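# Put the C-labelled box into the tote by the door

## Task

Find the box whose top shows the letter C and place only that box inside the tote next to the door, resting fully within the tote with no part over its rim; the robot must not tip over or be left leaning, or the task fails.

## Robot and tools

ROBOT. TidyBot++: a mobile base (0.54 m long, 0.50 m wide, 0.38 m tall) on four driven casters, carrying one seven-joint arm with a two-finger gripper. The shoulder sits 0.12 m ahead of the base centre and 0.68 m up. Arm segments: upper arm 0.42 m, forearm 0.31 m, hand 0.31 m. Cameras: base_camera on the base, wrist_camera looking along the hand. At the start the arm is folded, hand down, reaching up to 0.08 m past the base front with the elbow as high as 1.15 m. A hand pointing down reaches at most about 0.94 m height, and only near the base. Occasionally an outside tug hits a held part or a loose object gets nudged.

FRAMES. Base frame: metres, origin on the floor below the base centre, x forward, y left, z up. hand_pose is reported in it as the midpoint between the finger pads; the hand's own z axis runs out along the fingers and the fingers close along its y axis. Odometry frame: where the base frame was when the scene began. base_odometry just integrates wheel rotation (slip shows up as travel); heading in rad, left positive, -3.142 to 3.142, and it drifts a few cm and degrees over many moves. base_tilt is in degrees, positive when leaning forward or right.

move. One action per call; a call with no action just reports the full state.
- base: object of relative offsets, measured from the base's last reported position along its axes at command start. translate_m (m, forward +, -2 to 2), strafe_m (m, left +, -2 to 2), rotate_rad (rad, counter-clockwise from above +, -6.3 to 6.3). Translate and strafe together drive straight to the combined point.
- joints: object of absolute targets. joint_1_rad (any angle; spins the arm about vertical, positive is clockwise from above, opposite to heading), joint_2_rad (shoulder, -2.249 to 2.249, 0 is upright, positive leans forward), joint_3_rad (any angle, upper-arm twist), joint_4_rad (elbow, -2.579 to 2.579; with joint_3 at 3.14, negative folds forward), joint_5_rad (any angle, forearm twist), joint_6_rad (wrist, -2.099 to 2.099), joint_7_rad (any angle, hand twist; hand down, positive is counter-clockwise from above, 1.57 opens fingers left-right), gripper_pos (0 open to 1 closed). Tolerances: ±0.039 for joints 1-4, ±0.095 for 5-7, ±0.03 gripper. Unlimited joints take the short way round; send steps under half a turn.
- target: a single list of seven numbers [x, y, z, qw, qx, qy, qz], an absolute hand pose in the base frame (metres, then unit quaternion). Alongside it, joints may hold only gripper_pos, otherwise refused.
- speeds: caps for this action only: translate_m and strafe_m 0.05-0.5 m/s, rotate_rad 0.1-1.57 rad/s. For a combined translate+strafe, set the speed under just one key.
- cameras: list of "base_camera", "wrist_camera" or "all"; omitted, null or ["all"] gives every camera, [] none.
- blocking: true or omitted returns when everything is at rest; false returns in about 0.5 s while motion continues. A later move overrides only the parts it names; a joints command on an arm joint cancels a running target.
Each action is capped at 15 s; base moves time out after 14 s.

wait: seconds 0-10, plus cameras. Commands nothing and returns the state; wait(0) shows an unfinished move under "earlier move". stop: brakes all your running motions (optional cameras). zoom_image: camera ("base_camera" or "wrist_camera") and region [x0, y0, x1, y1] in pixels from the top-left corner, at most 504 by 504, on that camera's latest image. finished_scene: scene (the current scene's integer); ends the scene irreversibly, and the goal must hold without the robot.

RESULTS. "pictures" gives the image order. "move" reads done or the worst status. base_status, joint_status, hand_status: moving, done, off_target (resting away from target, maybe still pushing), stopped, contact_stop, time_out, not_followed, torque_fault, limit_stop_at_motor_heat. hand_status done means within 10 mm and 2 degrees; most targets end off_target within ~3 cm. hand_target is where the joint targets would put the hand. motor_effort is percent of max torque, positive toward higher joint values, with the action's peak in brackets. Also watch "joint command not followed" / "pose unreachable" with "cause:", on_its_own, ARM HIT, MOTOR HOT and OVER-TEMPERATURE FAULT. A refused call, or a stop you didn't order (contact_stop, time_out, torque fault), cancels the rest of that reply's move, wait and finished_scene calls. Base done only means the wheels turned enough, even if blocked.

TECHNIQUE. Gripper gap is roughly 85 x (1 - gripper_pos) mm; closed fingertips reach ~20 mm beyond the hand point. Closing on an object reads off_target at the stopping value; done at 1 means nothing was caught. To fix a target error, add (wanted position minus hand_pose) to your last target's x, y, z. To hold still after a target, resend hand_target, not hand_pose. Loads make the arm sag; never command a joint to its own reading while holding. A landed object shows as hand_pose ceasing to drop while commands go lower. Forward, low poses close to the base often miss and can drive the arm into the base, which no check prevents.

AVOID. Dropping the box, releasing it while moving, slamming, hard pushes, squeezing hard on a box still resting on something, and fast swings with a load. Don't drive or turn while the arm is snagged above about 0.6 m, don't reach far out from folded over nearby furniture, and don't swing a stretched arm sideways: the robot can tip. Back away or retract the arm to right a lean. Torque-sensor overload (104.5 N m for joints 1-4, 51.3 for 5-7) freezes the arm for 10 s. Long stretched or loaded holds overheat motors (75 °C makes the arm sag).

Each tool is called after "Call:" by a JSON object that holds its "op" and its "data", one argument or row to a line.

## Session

Call:
{"op": "move", "data": {
  "joints": {"joint_2_rad": -0.6, "joint_4_rad": -1.6, "joint_6_rad": -0.9}
}}

Scene clock: 2.20 s.
move: done
base_odometry: x=+0.000 y=+0.000 heading=+0.000
base_tilt: forward=+0.1 right=-0.4
joint_positions: joint_1_rad=-0.005 joint_2_rad=-0.581 joint_3_rad=+3.124 joint_4_rad=-1.612 joint_5_rad=-0.025 joint_6_rad=-0.831 joint_7_rad=+1.547 gripper_pos=+0.000
joint_status: all done
motor_effort: joint_1_rad=+0(1) joint_2_rad=+0(6) joint_3_rad=+0(1) joint_4_rad=+19(21) joint_5_rad=-1(1) joint_6_rad=+8(9) joint_7_rad=+0(0)
hand_pose: x=+0.4556 y=+0.0179 z=+1.1056 quat_wxyz=(-0.022, +0.802, +0.000, +0.597) (m; base frame)
pictures: base_camera, wrist_camera
Images, in order (width x height): base_camera 644x364, wrist_camera 644x476.

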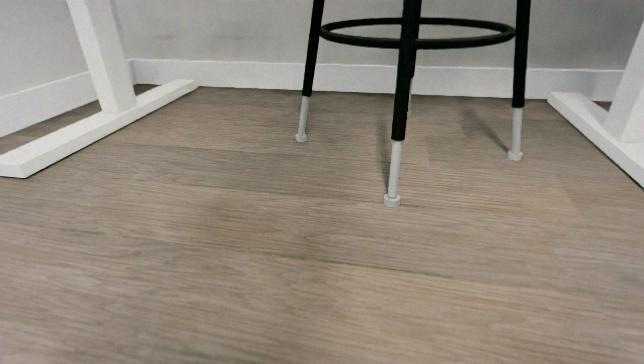

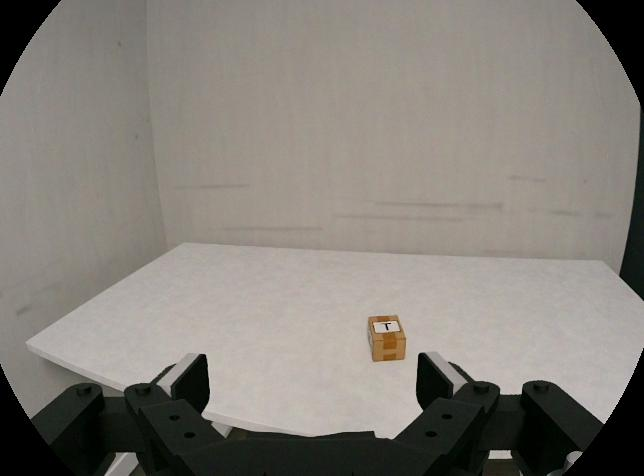

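Call:
{"op": "move", "data": {
  "base": {"rotate_rad": 1.2}
}}

Scene clock: 6.63 s.
move: done
base_odometry: x=+0.000 y=+0.000 heading=+1.199
base_tilt: forward=+0.1 right=-0.4
base_status: done
joint_positions: joint_1_rad=-0.005 joint_2_rad=-0.581 joint_3_rad=+3.124 joint_4_rad=-1.612 joint_5_rad=-0.025 joint_6_rad=-0.831 joint_7_rad=+1.547 gripper_pos=+0.000
motor_effort: joint_1_rad=+0(2) joint_2_rad=+0(1) joint_3_rad=+0(2) joint_4_rad=+19(20) joint_5_rad=+0(1) joint_6_rad=+8(8) joint_7_rad=+0(1)
hand_pose: x=+0.4555 y=+0.0179 z=+1.1057 quat_wxyz=(-0.022, +0.802, +0.000, +0.597) (m; base frame)
pictures: base_camera, wrist_camera

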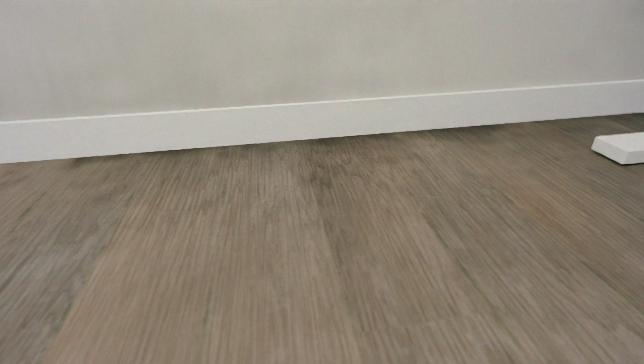

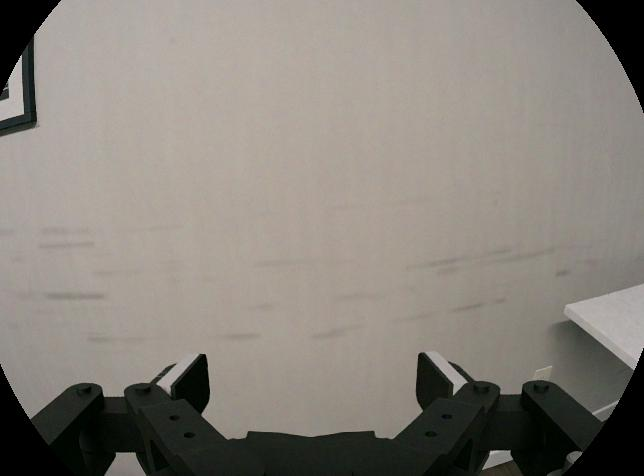

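Call:
{"op": "move", "data": {
  "base": {"rotate_rad": 0.95}
}}

Call:
{"op": "move", "data": {
  "base": {"rotate_rad": 0.95},
  "cameras": ["base_camera", "wrist_camera"]
}}

Call:
{"op": "move", "data": {
  "base": {"rotate_rad": 0.95},
  "cameras": ["base_camera", "wrist_camera"]
}}

Scene clock: 11.63 s.
move: done
base_status: done
motor_effort: joint_1_rad=+1(2) joint_2_rad=+1(1) joint_3_rad=+0(2) joint_4_rad=+19(20) joint_5_rad=-1(1) joint_6_rad=+8(8) joint_7_rad=+0(1)

Scene clock: 13.47 s.
move: done
base_status: done
motor_effort: joint_1_rad=+0(2) joint_2_rad=+1(1) joint_3_rad=+0(2) joint_4_rad=+19(19) joint_5_rad=+0(1) joint_6_rad=+8(8) joint_7_rad=+0(1)
pictures: base_camera, wrist_camera

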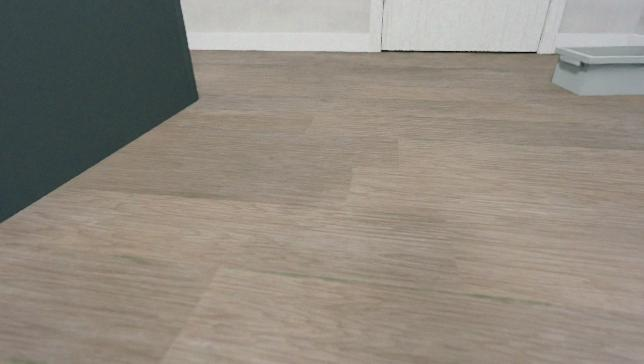

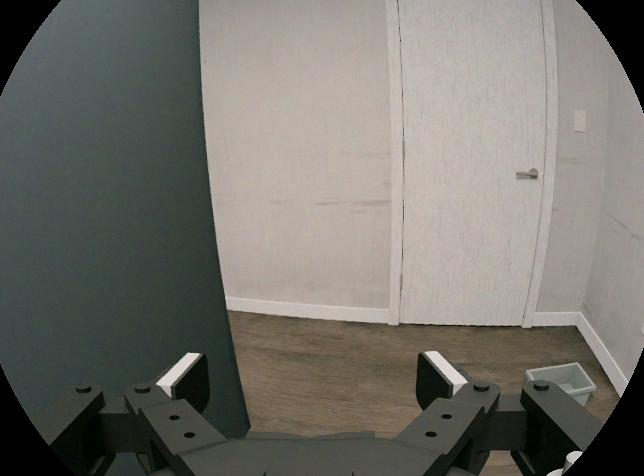

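Scene clock: 15.30 s.
move: done
base_odometry: x=+0.000 y=+0.000 heading=-2.238
base_tilt: forward=+0.0 right=-0.4
base_status: done
joint_positions: joint_1_rad=-0.005 joint_2_rad=-0.581 joint_3_rad=+3.124 joint_4_rad=-1.612 joint_5_rad=-0.025 joint_6_rad=-0.831 joint_7_rad=+1.547 gripper_pos=+0.000
motor_effort: joint_1_rad=-1(2) joint_2_rad=+1(1) joint_3_rad=+0(2) joint_4_rad=+19(20) joint_5_rad=+0(1) joint_6_rad=+8(8) joint_7_rad=+0(0)
hand_pose: x=+0.4555 y=+0.0179 z=+1.1057 quat_wxyz=(-0.022, +0.802, +0.000, +0.597) (m; base frame)
pictures: base_camera, wrist_camera

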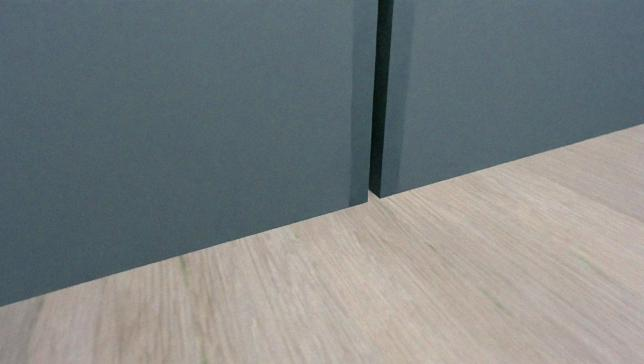

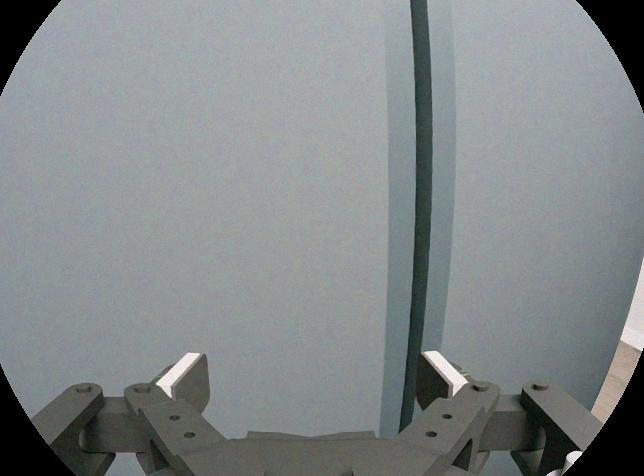

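Call:
{"op": "move", "data": {
  "base": {"rotate_rad": 0.63},
  "cameras": []
}}

Call:
{"op": "move", "data": {
  "base": {"translate_m": -0.3, "strafe_m": -1.35}
}}

Scene clock: 30.00 s.
move: done
base_status: done
motor_effort: joint_1_rad=+0(1) joint_2_rad=+1(1) joint_3_rad=+0(2) joint_4_rad=+19(19) joint_5_rad=-1(1) joint_6_rad=+8(8) joint_7_rad=+0(1)
pictures: none

Scene clock: 34.03 s.
move: done
base_odometry: x=-1.338 y=+0.351 heading=-1.608
base_tilt: forward=+0.1 right=-0.4
base_status: done
joint_positions: joint_1_rad=-0.005 joint_2_rad=-0.581 joint_3_rad=+3.124 joint_4_rad=-1.612 joint_5_rad=-0.025 joint_6_rad=-0.831 joint_7_rad=+1.547 gripper_pos=+0.000
motor_effort: joint_1_rad=+0(1) joint_2_rad=+1(1) joint_3_rad=+0(3) joint_4_rad=+19(20) joint_5_rad=-1(1) joint_6_rad=+8(8) joint_7_rad=+0(1)
hand_pose: x=+0.4553 y=+0.0179 z=+1.1059 quat_wxyz=(-0.022, +0.802, +0.000, +0.597) (m; base frame)
pictures: base_camera, wrist_camera

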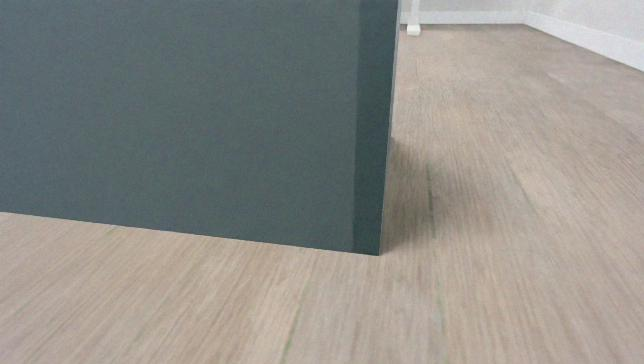

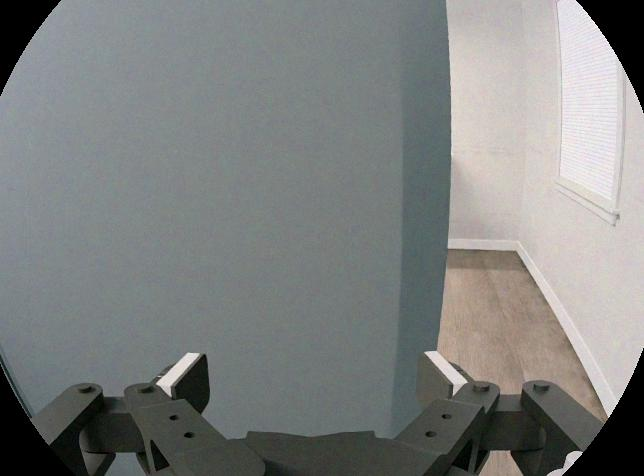

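Call:
{"op": "move", "data": {
  "base": {"strafe_m": -0.64}
}}

Scene clock: 42.70 s.
move: time_out
base_odometry: x=-1.927 y=+0.373 heading=-1.614
base_tilt: forward=+0.0 right=-0.4
base_status: strafe_m time_out (by the wheels' count: -0.589 of -0.640)
joint_positions: joint_1_rad=-0.007 joint_2_rad=-0.585 joint_3_rad=+3.127 joint_4_rad=-1.610 joint_5_rad=-0.024 joint_6_rad=-0.833 joint_7_rad=+1.547 gripper_pos=+0.000
motor_effort: joint_1_rad=+0(3) joint_2_rad=+1(6) joint_3_rad=+0(13) joint_4_rad=+19(21) joint_5_rad=+0(5) joint_6_rad=+8(9) joint_7_rad=+0(0)
hand_pose: x=+0.4535 y=+0.0165 z=+1.1075 quat_wxyz=(-0.022, +0.801, -0.001, +0.598) (m; base frame)
pictures: base_camera, wrist_camera

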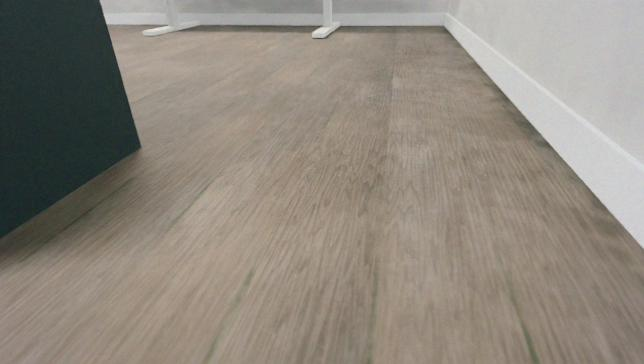

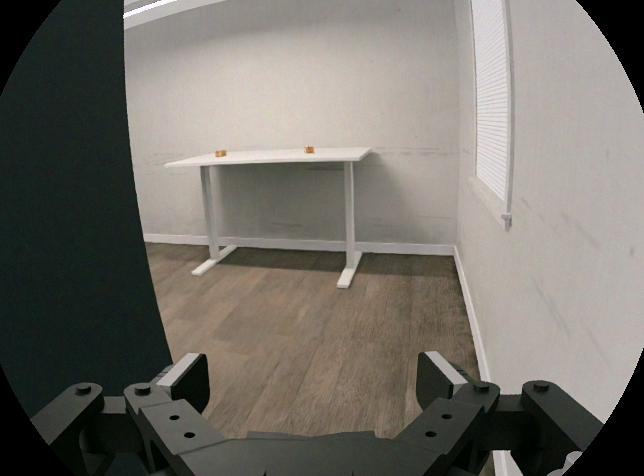

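Call:
{"op": "move", "data": {
  "base": {"translate_m": 0.4, "strafe_m": 0.12},
  "cameras": ["base_camera"]
}}

Call:
{"op": "move", "data": {
  "base": {"rotate_rad": -0.16, "translate_m": 0.6}
}}

Scene clock: 48.20 s.
move: done
base_status: done
motor_effort: joint_1_rad=+0(1) joint_2_rad=+1(4) joint_3_rad=+0(1) joint_4_rad=+19(20) joint_5_rad=-1(1) joint_6_rad=+8(9) joint_7_rad=+0(1)
pictures: base_camera

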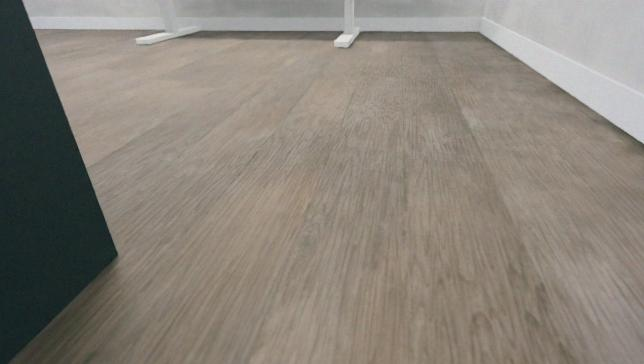

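Scene clock: 50.77 s.
move: done
base_odometry: x=-1.851 y=-0.631 heading=-1.776
base_tilt: forward=+0.0 right=-0.5
base_status: done
joint_positions: joint_1_rad=-0.007 joint_2_rad=-0.593 joint_3_rad=+3.127 joint_4_rad=-1.609 joint_5_rad=-0.024 joint_6_rad=-0.833 joint_7_rad=+1.547 gripper_pos=+0.000
motor_effort: joint_1_rad=+0(2) joint_2_rad=+1(5) joint_3_rad=+0(2) joint_4_rad=+19(20) joint_5_rad=-1(1) joint_6_rad=+8(9) joint_7_rad=+0(1)
hand_pose: x=+0.4500 y=+0.0165 z=+1.1105 quat_wxyz=(-0.022, +0.798, -0.001, +0.602) (m; base frame)
pictures: base_camera, wrist_camera

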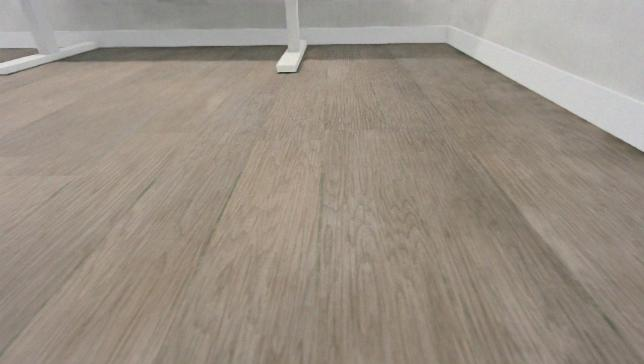

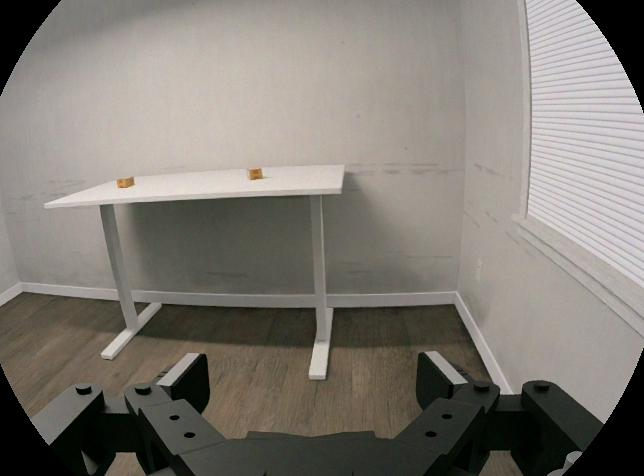

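Call:
{"op": "move", "data": {
  "base": {"translate_m": 0.75, "strafe_m": -0.1},
  "joints": {"joint_2_rad": 0.0, "joint_4_rad": -1.0, "joint_6_rad": -1.05}
}}

Call:
{"op": "zoom_image", "data": {
  "camera": "wrist_camera",
  "region": [0, 130, 320, 290]
}}

Scene clock: 61.13 s.
move: done
base_odometry: x=-2.101 y=-1.346 heading=-1.776
base_tilt: forward=+0.1 right=-0.4
base_status: done
joint_positions: joint_1_rad=-0.007 joint_2_rad=-0.010 joint_3_rad=+3.127 joint_4_rad=-1.015 joint_5_rad=-0.024 joint_6_rad=-0.977 joint_7_rad=+1.547 gripper_pos=+0.000
joint_status: all done
motor_effort: joint_1_rad=+0(1) joint_2_rad=-20(25) joint_3_rad=-1(2) joint_4_rad=+19(20) joint_5_rad=-1(1) joint_6_rad=+8(9) joint_7_rad=+0(0)
hand_pose: x=+0.6649 y=+0.0192 z=+1.1470 quat_wxyz=(-0.024, +0.836, -0.001, +0.548) (m; base frame)
pictures: base_camera, wrist_camera

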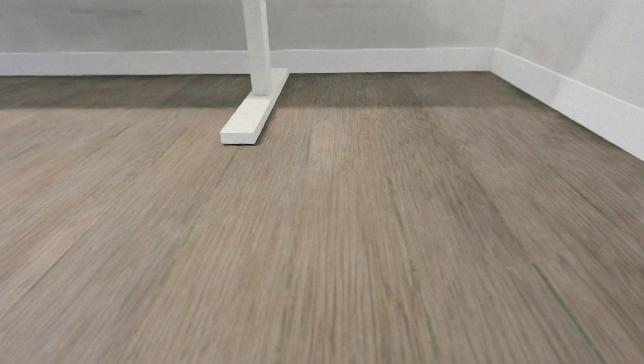

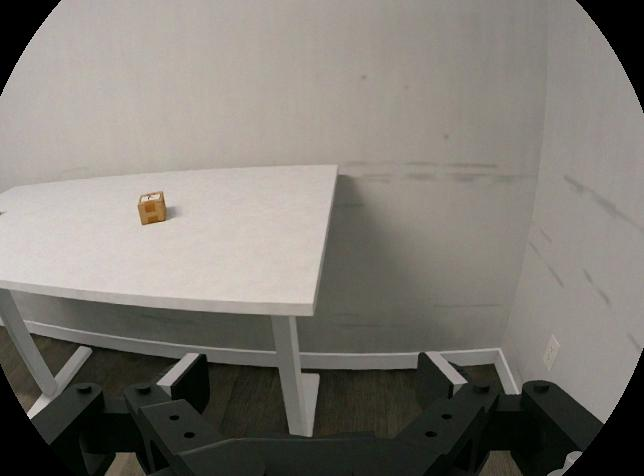

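Scaled by 1.575.

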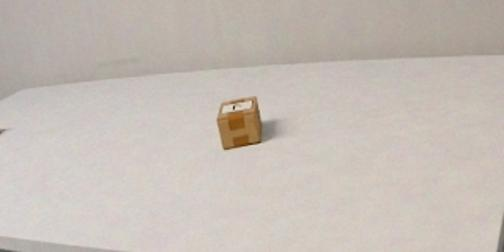

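Call:
{"op": "zoom_image", "data": {
  "camera": "wrist_camera",
  "region": [130, 186, 176, 232]
}}

Call:
{"op": "move", "data": {
  "base": {"translate_m": 0.2, "strafe_m": 0.6}
}}

Scaled by 10.957.

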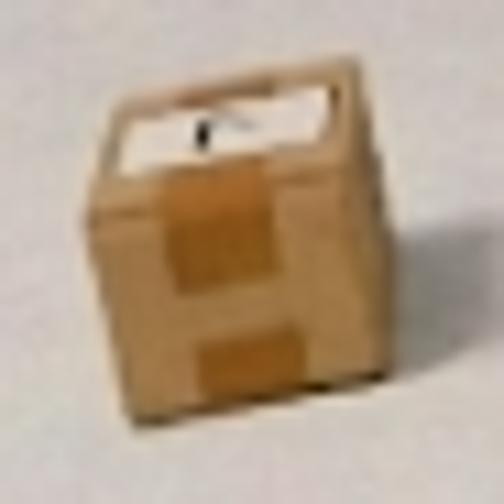

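Scene clock: 64.90 s.
move: done
base_odometry: x=-1.555 y=-1.664 heading=-1.776
base_tilt: forward=+0.1 right=-0.4
base_status: done
joint_positions: joint_1_rad=-0.007 joint_2_rad=-0.010 joint_3_rad=+3.127 joint_4_rad=-1.013 joint_5_rad=-0.024 joint_6_rad=-0.979 joint_7_rad=+1.547 gripper_pos=+0.000
motor_effort: joint_1_rad=+0(3) joint_2_rad=-20(22) joint_3_rad=+0(4) joint_4_rad=+19(19) joint_5_rad=-1(2) joint_6_rad=+8(8) joint_7_rad=+0(0)
hand_pose: x=+0.6646 y=+0.0192 z=+1.1474 quat_wxyz=(-0.024, +0.836, -0.001, +0.548) (m; base frame)
pictures: base_camera, wrist_camera

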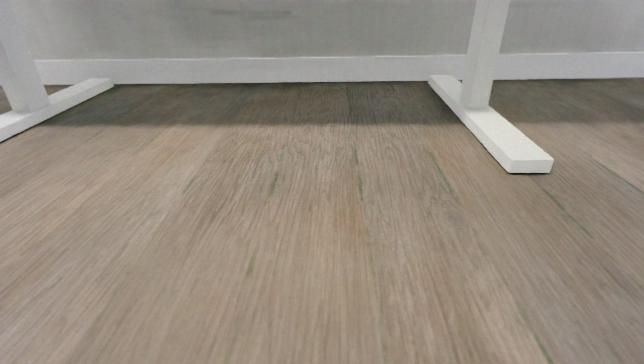

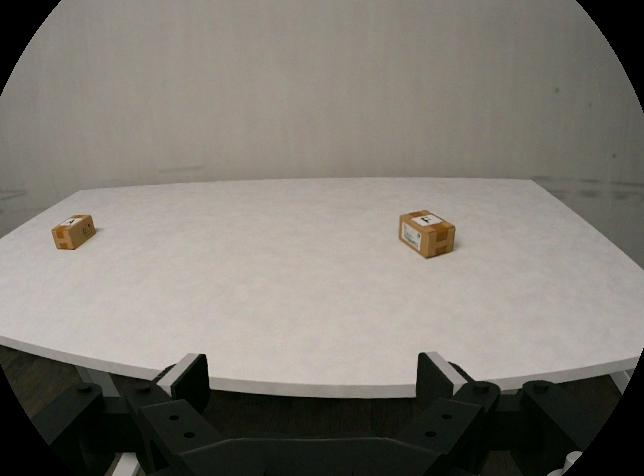

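Call:
{"op": "zoom_image", "data": {
  "camera": "wrist_camera",
  "region": [400, 205, 456, 261]
}}

Call:
{"op": "zoom_image", "data": {
  "camera": "wrist_camera",
  "region": [48, 208, 98, 258]
}}

Scaled by 9.000.

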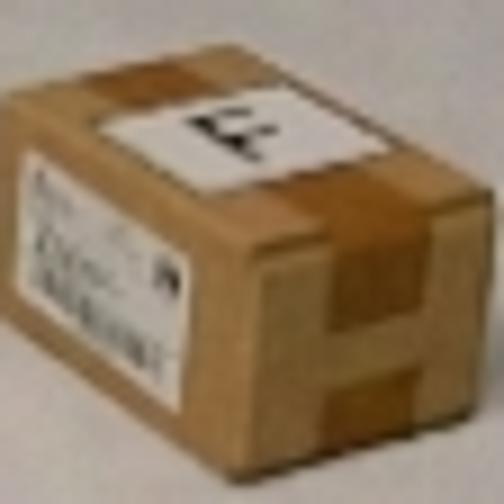

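Scaled by 10.080.

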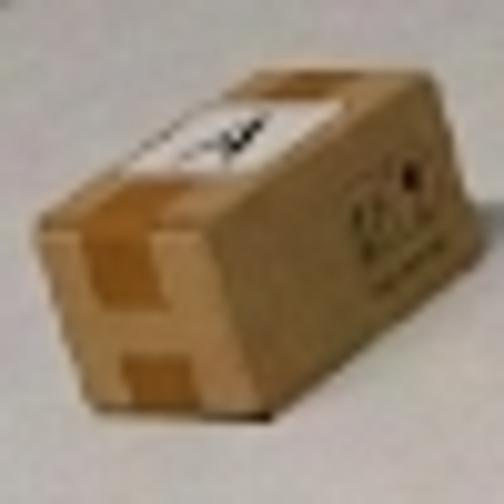

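Call:
{"op": "move", "data": {
  "base": {"rotate_rad": 1.15}
}}

Scene clock: 69.93 s.
move: done
base_odometry: x=-1.555 y=-1.664 heading=-0.627
base_tilt: forward=+0.1 right=-0.4
base_status: done
joint_positions: joint_1_rad=-0.008 joint_2_rad=-0.010 joint_3_rad=+3.124 joint_4_rad=-1.013 joint_5_rad=-0.024 joint_6_rad=-0.979 joint_7_rad=+1.547 gripper_pos=+0.000
motor_effort: joint_1_rad=+1(3) joint_2_rad=-20(23) joint_3_rad=-1(3) joint_4_rad=+19(20) joint_5_rad=+0(2) joint_6_rad=+8(8) joint_7_rad=+0(1)
hand_pose: x=+0.6645 y=+0.0218 z=+1.1475 quat_wxyz=(-0.026, +0.836, +0.001, +0.548) (m; base frame)
pictures: base_camera, wrist_camera

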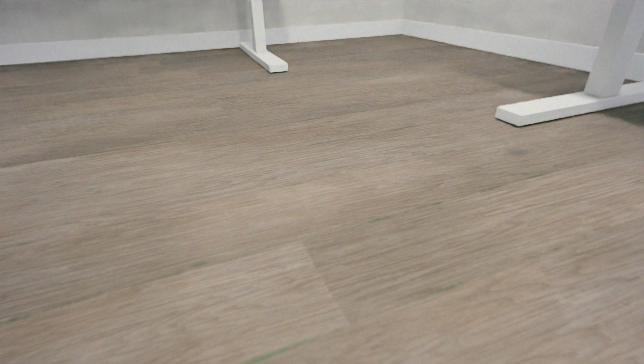

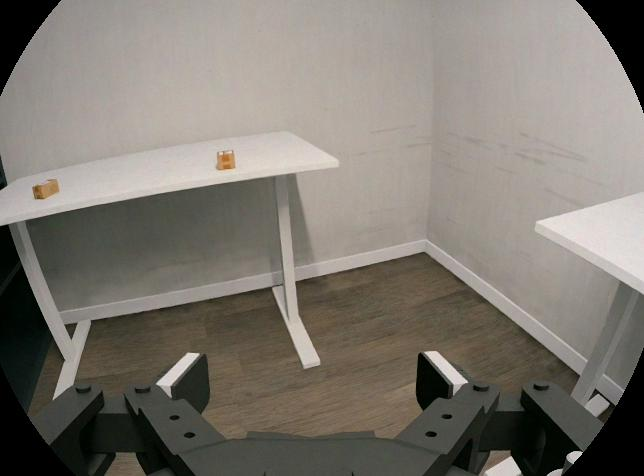

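Call:
{"op": "zoom_image", "data": {
  "camera": "wrist_camera",
  "region": [206, 140, 246, 180]
}}

Call:
{"op": "zoom_image", "data": {
  "camera": "wrist_camera",
  "region": [26, 168, 66, 208]
}}

Scaled by 12.600.

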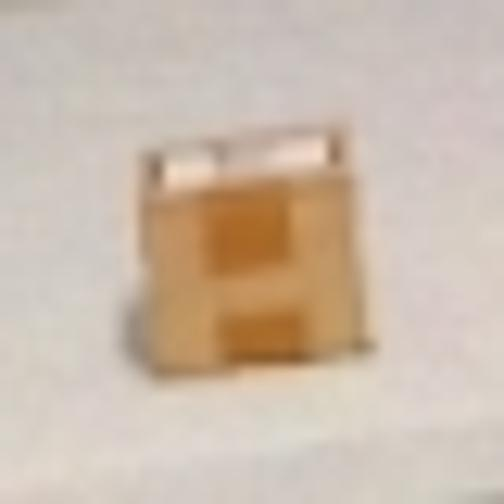

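Scaled by 12.600.

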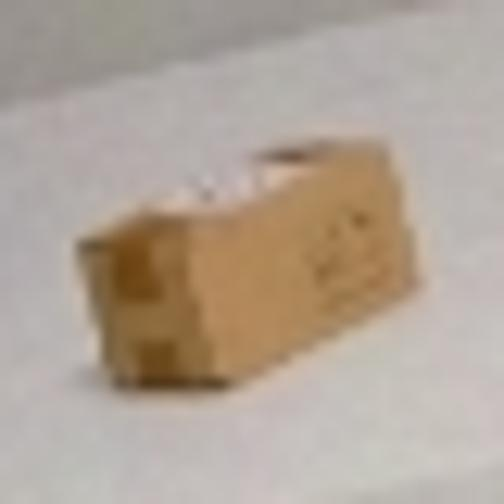

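Call:
{"op": "move", "data": {
  "base": {"translate_m": 0.6, "strafe_m": 0.2, "rotate_rad": 0.45}
}}

Scene clock: 80.93 s.
move: done
base_odometry: x=-0.951 y=-1.854 heading=-0.176
base_tilt: forward=+0.1 right=-0.5
base_status: done
joint_positions: joint_1_rad=-0.007 joint_2_rad=-0.002 joint_3_rad=+3.123 joint_4_rad=-1.011 joint_5_rad=-0.024 joint_6_rad=-0.980 joint_7_rad=+1.547 gripper_pos=+0.000
motor_effort: joint_1_rad=+1(3) joint_2_rad=-20(25) joint_3_rad=-1(4) joint_4_rad=+19(20) joint_5_rad=-1(2) joint_6_rad=+8(8) joint_7_rad=+0(1)
hand_pose: x=+0.6679 y=+0.0217 z=+1.1439 quat_wxyz=(-0.026, +0.838, +0.001, +0.545) (m; base frame)
pictures: base_camera, wrist_camera

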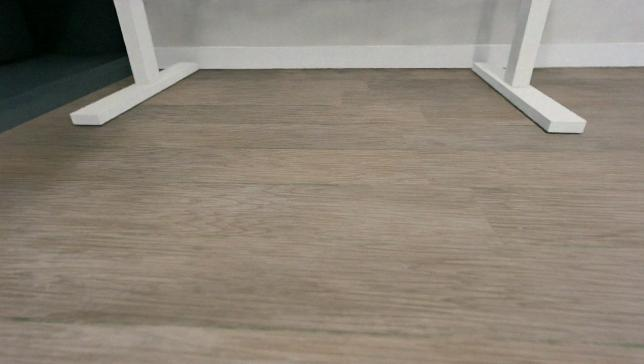

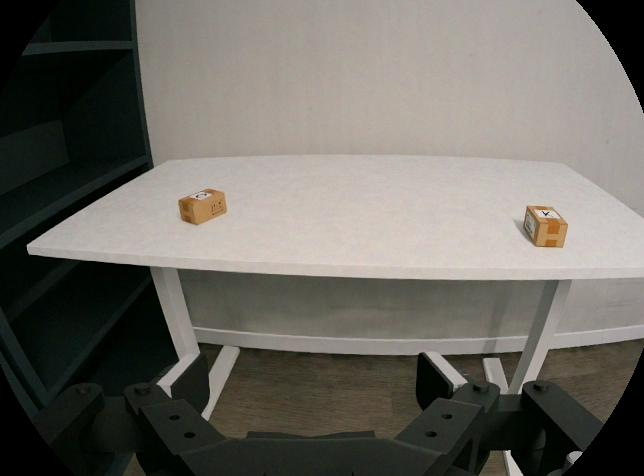

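Call:
{"op": "zoom_image", "data": {
  "camera": "wrist_camera",
  "region": [177, 182, 229, 228]
}}

Call:
{"op": "zoom_image", "data": {
  "camera": "wrist_camera",
  "region": [520, 202, 570, 250]
}}

Scaled by 9.692.

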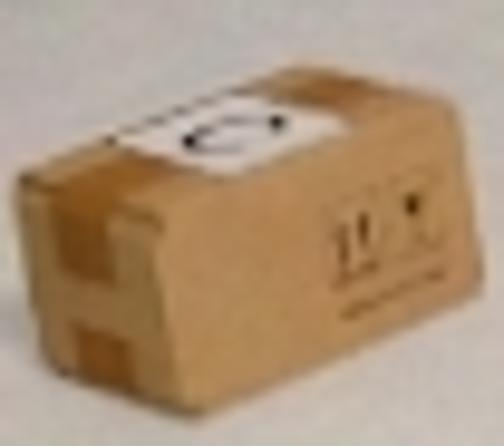

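Scaled by 10.080.

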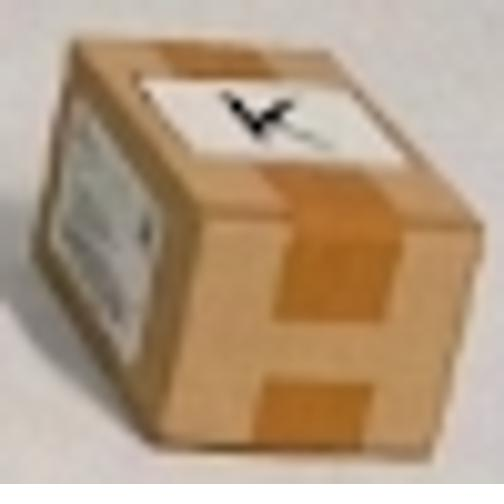

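Call:
{"op": "move", "data": {
  "base": {"translate_m": 0.82, "strafe_m": 0.2},
  "joints": {"joint_6_rad": -1.45}
}}

Scene clock: 98.87 s.
move: done
base_odometry: x=-0.109 y=-1.801 heading=-0.176
base_tilt: forward=+0.1 right=-0.4
base_status: done
joint_positions: joint_1_rad=-0.007 joint_2_rad=-0.005 joint_3_rad=+3.123 joint_4_rad=-1.005 joint_5_rad=-0.024 joint_6_rad=-1.381 joint_7_rad=+1.547 gripper_pos=+0.000
joint_status: all done
motor_effort: joint_1_rad=+0(2) joint_2_rad=-19(23) joint_3_rad=-1(3) joint_4_rad=+17(19) joint_5_rad=-1(1) joint_6_rad=+6(8) joint_7_rad=+0(1)
hand_pose: x=+0.5954 y=+0.0210 z=+1.0470 quat_wxyz=(-0.021, +0.928, +0.003, +0.371) (m; base frame)
pictures: base_camera, wrist_camera

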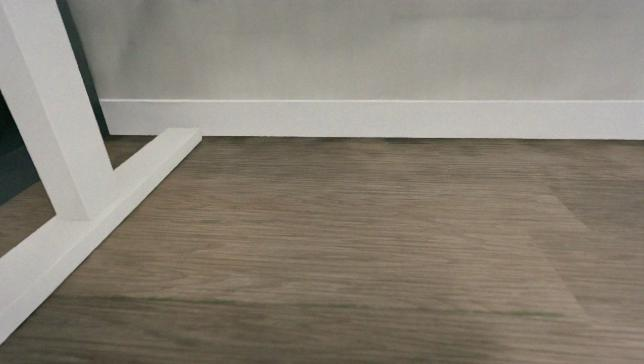

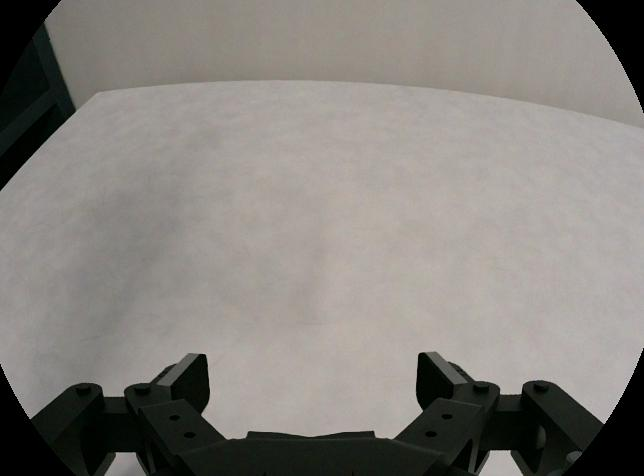

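Call:
{"op": "move", "data": {
  "joints": {"joint_6_rad": -1.8, "joint_1_rad": -0.4, "joint_4_rad": -1.1}
}}

Scene clock: 107.53 s.
move: done
base_odometry: x=-0.109 y=-1.801 heading=-0.176
base_tilt: forward=+0.1 right=-0.4
joint_positions: joint_1_rad=-0.374 joint_2_rad=-0.007 joint_3_rad=+3.123 joint_4_rad=-1.078 joint_5_rad=-0.024 joint_6_rad=-1.705 joint_7_rad=+1.547 gripper_pos=+0.000
joint_status: all done
motor_effort: joint_1_rad=-1(2) joint_2_rad=-15(19) joint_3_rad=-2(2) joint_4_rad=+13(18) joint_5_rad=-2(2) joint_6_rad=+1(6) joint_7_rad=+0(0)
hand_pose: x=+0.4705 y=+0.1548 z=+0.9626 quat_wxyz=(-0.049, +0.966, +0.184, +0.175) (m; base frame)
pictures: base_camera, wrist_camera

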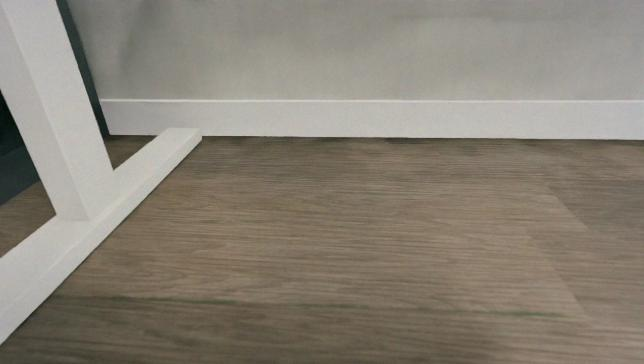

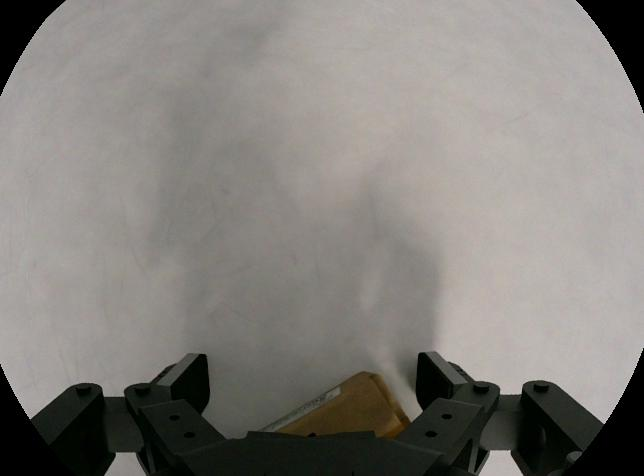

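Call:
{"op": "move", "data": {
  "base": {"translate_m": -0.2},
  "speeds": {"translate_m": 0.3},
  "cameras": ["wrist_camera"]
}}

Scene clock: 118.80 s.
move: done
base_odometry: x=-0.306 y=-1.765 heading=-0.177
base_tilt: forward=+0.1 right=-0.4
base_status: done
joint_positions: joint_1_rad=-0.381 joint_2_rad=-0.012 joint_3_rad=+3.123 joint_4_rad=-1.090 joint_5_rad=-0.024 joint_6_rad=-1.733 joint_7_rad=+1.547 gripper_pos=+0.000
motor_effort: joint_1_rad=-1(2) joint_2_rad=-17(19) joint_3_rad=-1(3) joint_4_rad=+16(17) joint_5_rad=-1(3) joint_6_rad=+3(4) joint_7_rad=+0(1)
hand_pose: x=+0.4589 y=+0.1529 z=+0.9572 quat_wxyz=(-0.046, +0.968, +0.188, +0.159) (m; base frame)
pictures: wrist_camera

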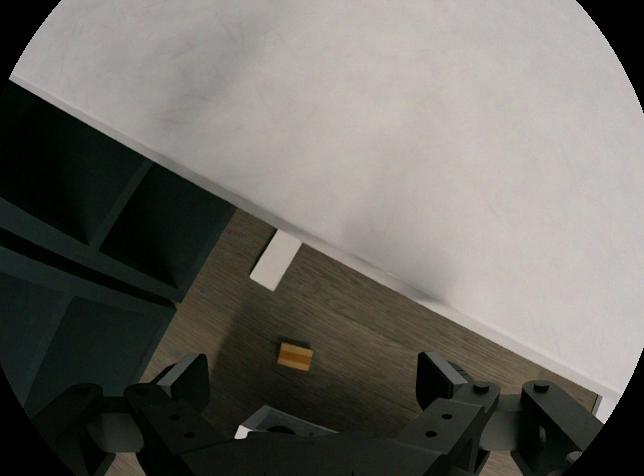

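Call:
{"op": "zoom_image", "data": {
  "camera": "wrist_camera",
  "region": [265, 330, 325, 385]
}}

Call:
{"op": "move", "data": {
  "base": {"translate_m": -0.25, "strafe_m": 0.2},
  "joints": {"joint_1_rad": 0.0}
}}

Scaled by 8.400.

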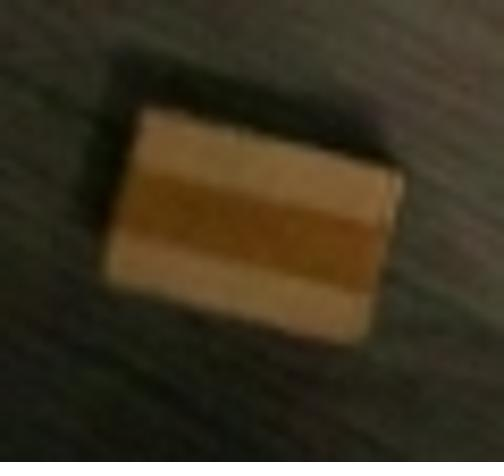

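Scene clock: 144.40 s.
move: done
base_odometry: x=-0.517 y=-1.524 heading=-0.176
base_tilt: forward=+0.0 right=-0.4
base_status: done
joint_positions: joint_1_rad=-0.021 joint_2_rad=-0.014 joint_3_rad=+3.123 joint_4_rad=-1.090 joint_5_rad=-0.024 joint_6_rad=-1.734 joint_7_rad=+1.547 gripper_pos=+0.000
joint_status: all done
motor_effort: joint_1_rad=+0(3) joint_2_rad=-17(21) joint_3_rad=+0(3) joint_4_rad=+16(17) joint_5_rad=-1(2) joint_6_rad=+3(3) joint_7_rad=+0(1)
hand_pose: x=+0.4902 y=+0.0235 z=+0.9577 quat_wxyz=(-0.016, +0.986, +0.012, +0.165) (m; base frame)
pictures: base_camera, wrist_camera

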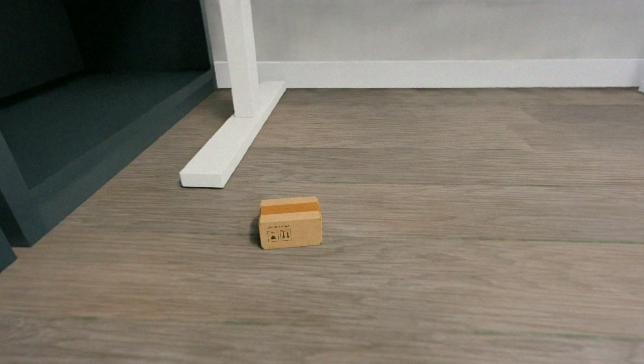

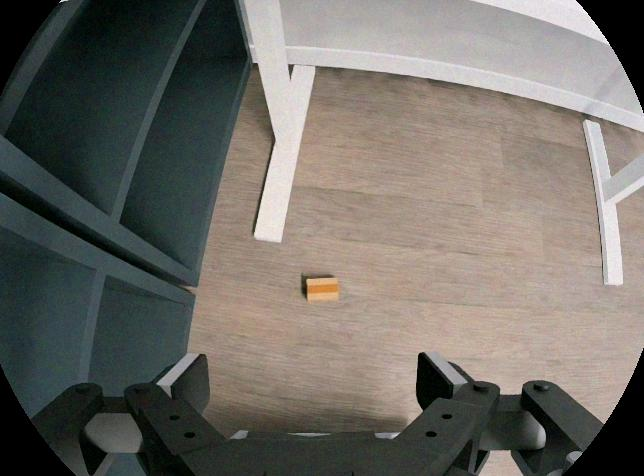

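Call:
{"op": "move", "data": {
  "target": [0.5, 0.03, 0.5, 0, 0.7071, -0.7071, 0],
  "cameras": ["wrist_camera"]
}}

Call:
{"op": "move", "data": {
  "target": [0.66, 0.03, 0.25, 0, 0.7071, -0.7071, 0]
}}

Scene clock: 155.00 s.
move: off_target
motor_effort: joint_1_rad=+1(1) joint_2_rad=-27(31) joint_3_rad=+2(2) joint_4_rad=+10(16) joint_5_rad=+0(1) joint_6_rad=+0(3) joint_7_rad=+0(1)
hand_status: off_target (0.019 m and 5.7 deg from the pose sent, 0.458 m and 92.9 deg at the start)
pictures: wrist_camera

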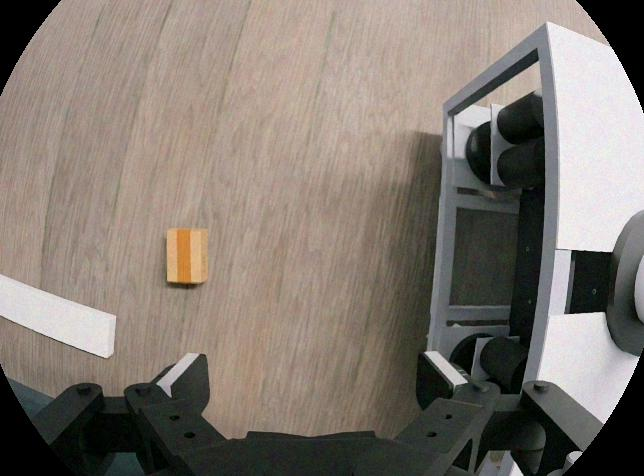

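Scene clock: 157.00 s.
move: off_target
base_odometry: x=-0.517 y=-1.524 heading=-0.176
base_tilt: forward=+0.1 right=-0.4
joint_positions: joint_1_rad=-0.253 joint_2_rad=+1.175 joint_3_rad=+3.474 joint_4_rad=-1.474 joint_5_rad=-0.520 joint_6_rad=-0.641 joint_7_rad=+0.316 gripper_pos=+0.000
motor_effort: joint_1_rad=+1(1) joint_2_rad=-44(46) joint_3_rad=+4(5) joint_4_rad=+7(11) joint_5_rad=+0(1) joint_6_rad=-1(1) joint_7_rad=+0(0)
hand_pose: x=+0.6413 y=+0.0317 z=+0.2682 quat_wxyz=(+0.024, +0.702, -0.711, -0.017) (m; base frame)
hand_target: x=+0.6600 y=+0.0300 z=+0.2500 quat_wxyz=(+0.000, +0.707, -0.707, +0.000) (m; base frame)
hand_status: off_target (0.026 m and 3.5 deg from the pose sent, 0.316 m and 5.7 deg at the start)
pictures: base_camera, wrist_camera

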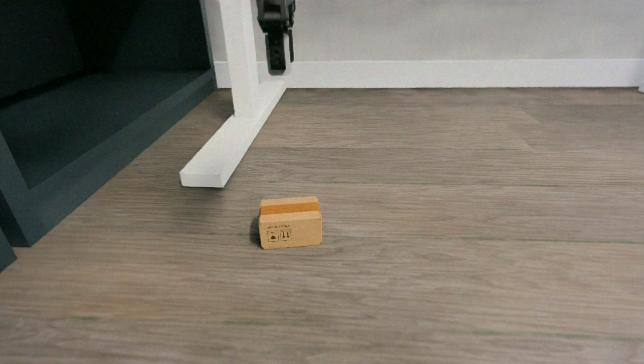

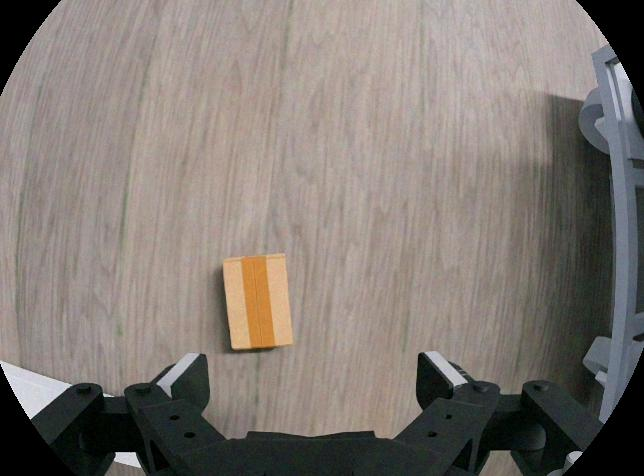

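Call:
{"op": "move", "data": {
  "target": [0.695, 0.033, 0.12, -0.0234, 0.735, -0.678, 0.018]
}}

Scene clock: 165.20 s.
move: off_target
base_odometry: x=-0.517 y=-1.524 heading=-0.176
base_tilt: forward=+0.1 right=-0.5
joint_positions: joint_1_rad=-0.201 joint_2_rad=+1.480 joint_3_rad=+3.408 joint_4_rad=-1.209 joint_5_rad=-0.545 joint_6_rad=-0.529 joint_7_rad=+0.385 gripper_pos=+0.000
motor_effort: joint_1_rad=+0(1) joint_2_rad=-47(50) joint_3_rad=+3(4) joint_4_rad=+7(8) joint_5_rad=+0(1) joint_6_rad=+0(0) joint_7_rad=+0(0)
hand_pose: x=+0.6771 y=+0.0355 z=+0.1330 quat_wxyz=(+0.003, +0.734, -0.679, -0.002) (m; base frame)
hand_target: x=+0.6950 y=+0.0330 z=+0.1200 quat_wxyz=(-0.023, +0.735, -0.678, +0.018) (m; base frame)
hand_status: off_target (0.022 m and 3.8 deg from the pose sent, 0.158 m and 8.6 deg at the start)
pictures: base_camera, wrist_camera

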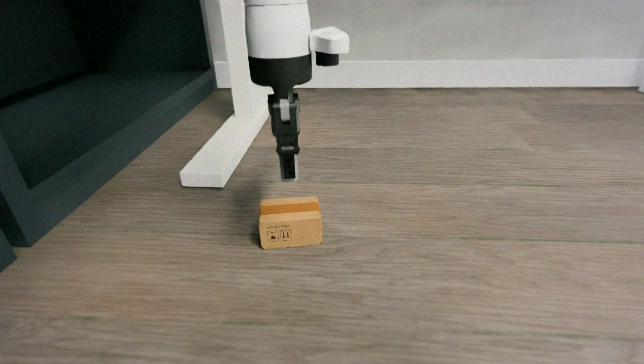

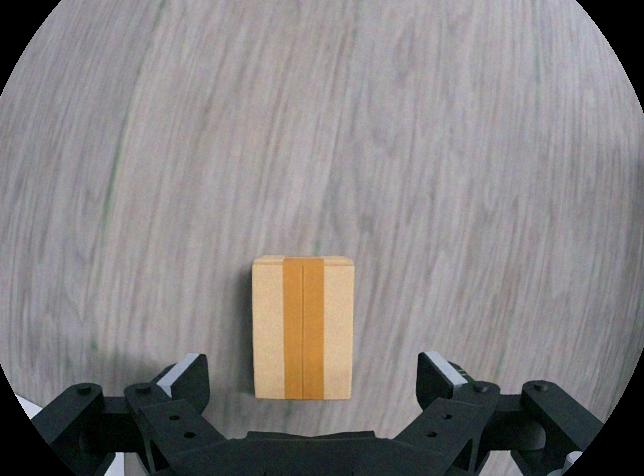

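Call:
{"op": "move", "data": {
  "target": [0.701, 0.033, 0.06, -0.0234, 0.735, -0.678, 0.018]
}}

Scene clock: 168.40 s.
move: off_target
base_odometry: x=-0.517 y=-1.524 heading=-0.176
base_tilt: forward=+0.1 right=-0.5
joint_positions: joint_1_rad=-0.188 joint_2_rad=+1.624 joint_3_rad=+3.406 joint_4_rad=-1.035 joint_5_rad=-0.545 joint_6_rad=-0.529 joint_7_rad=+0.386 gripper_pos=+0.000
motor_effort: joint_1_rad=+1(1) joint_2_rad=-48(51) joint_3_rad=+3(3) joint_4_rad=+7(8) joint_5_rad=+0(1) joint_6_rad=+0(1) joint_7_rad=+0(0)
hand_pose: x=+0.6939 y=+0.0386 z=+0.0760 quat_wxyz=(-0.007, +0.745, -0.667, +0.005) (m; base frame)
hand_target: x=+0.7010 y=+0.0330 z=+0.0600 quat_wxyz=(-0.023, +0.735, -0.678, +0.018) (m; base frame)
hand_status: off_target (0.018 m and 2.9 deg from the pose sent, 0.077 m and 3.8 deg at the start)
pictures: base_camera, wrist_camera

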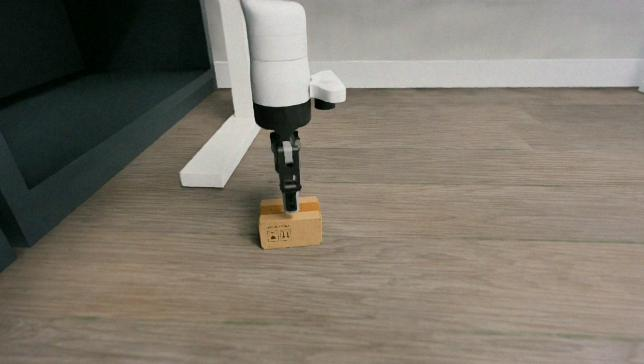

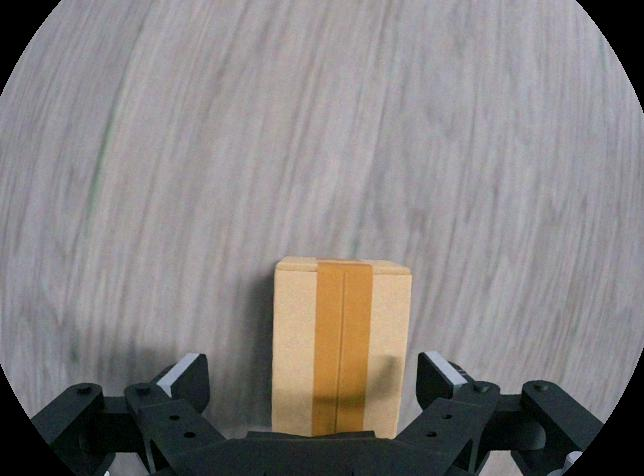

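Call:
{"op": "move", "data": {
  "target": [0.688, 0.031, 0.032, -0.0234, 0.735, -0.678, 0.018]
}}

Scene clock: 170.93 s.
move: off_target
base_odometry: x=-0.517 y=-1.524 heading=-0.176
base_tilt: forward=+0.1 right=-0.5
joint_positions: joint_1_rad=-0.182 joint_2_rad=+1.675 joint_3_rad=+3.397 joint_4_rad=-1.015 joint_5_rad=-0.548 joint_6_rad=-0.499 joint_7_rad=+0.386 gripper_pos=+0.000
motor_effort: joint_1_rad=+0(1) joint_2_rad=-47(49) joint_3_rad=+3(3) joint_4_rad=+6(8) joint_5_rad=+0(0) joint_6_rad=+0(1) joint_7_rad=+0(0)
hand_pose: x=+0.6817 y=+0.0358 z=+0.0491 quat_wxyz=(-0.004, +0.744, -0.668, +0.004) (m; base frame)
hand_target: x=+0.6880 y=+0.0310 z=+0.0320 quat_wxyz=(-0.023, +0.735, -0.678, +0.018) (m; base frame)
hand_status: off_target (0.019 m and 3.1 deg from the pose sent, 0.045 m and 2.9 deg at the start)
pictures: base_camera, wrist_camera

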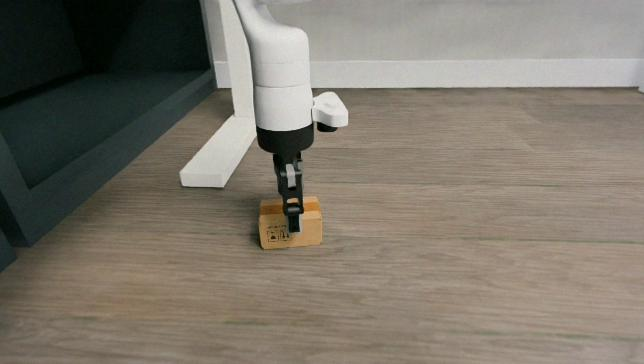

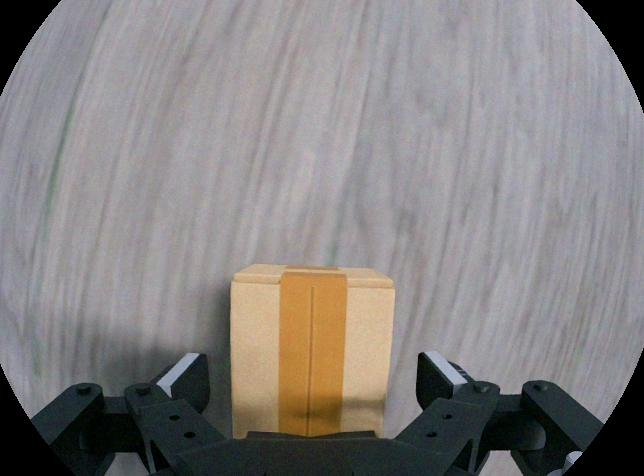

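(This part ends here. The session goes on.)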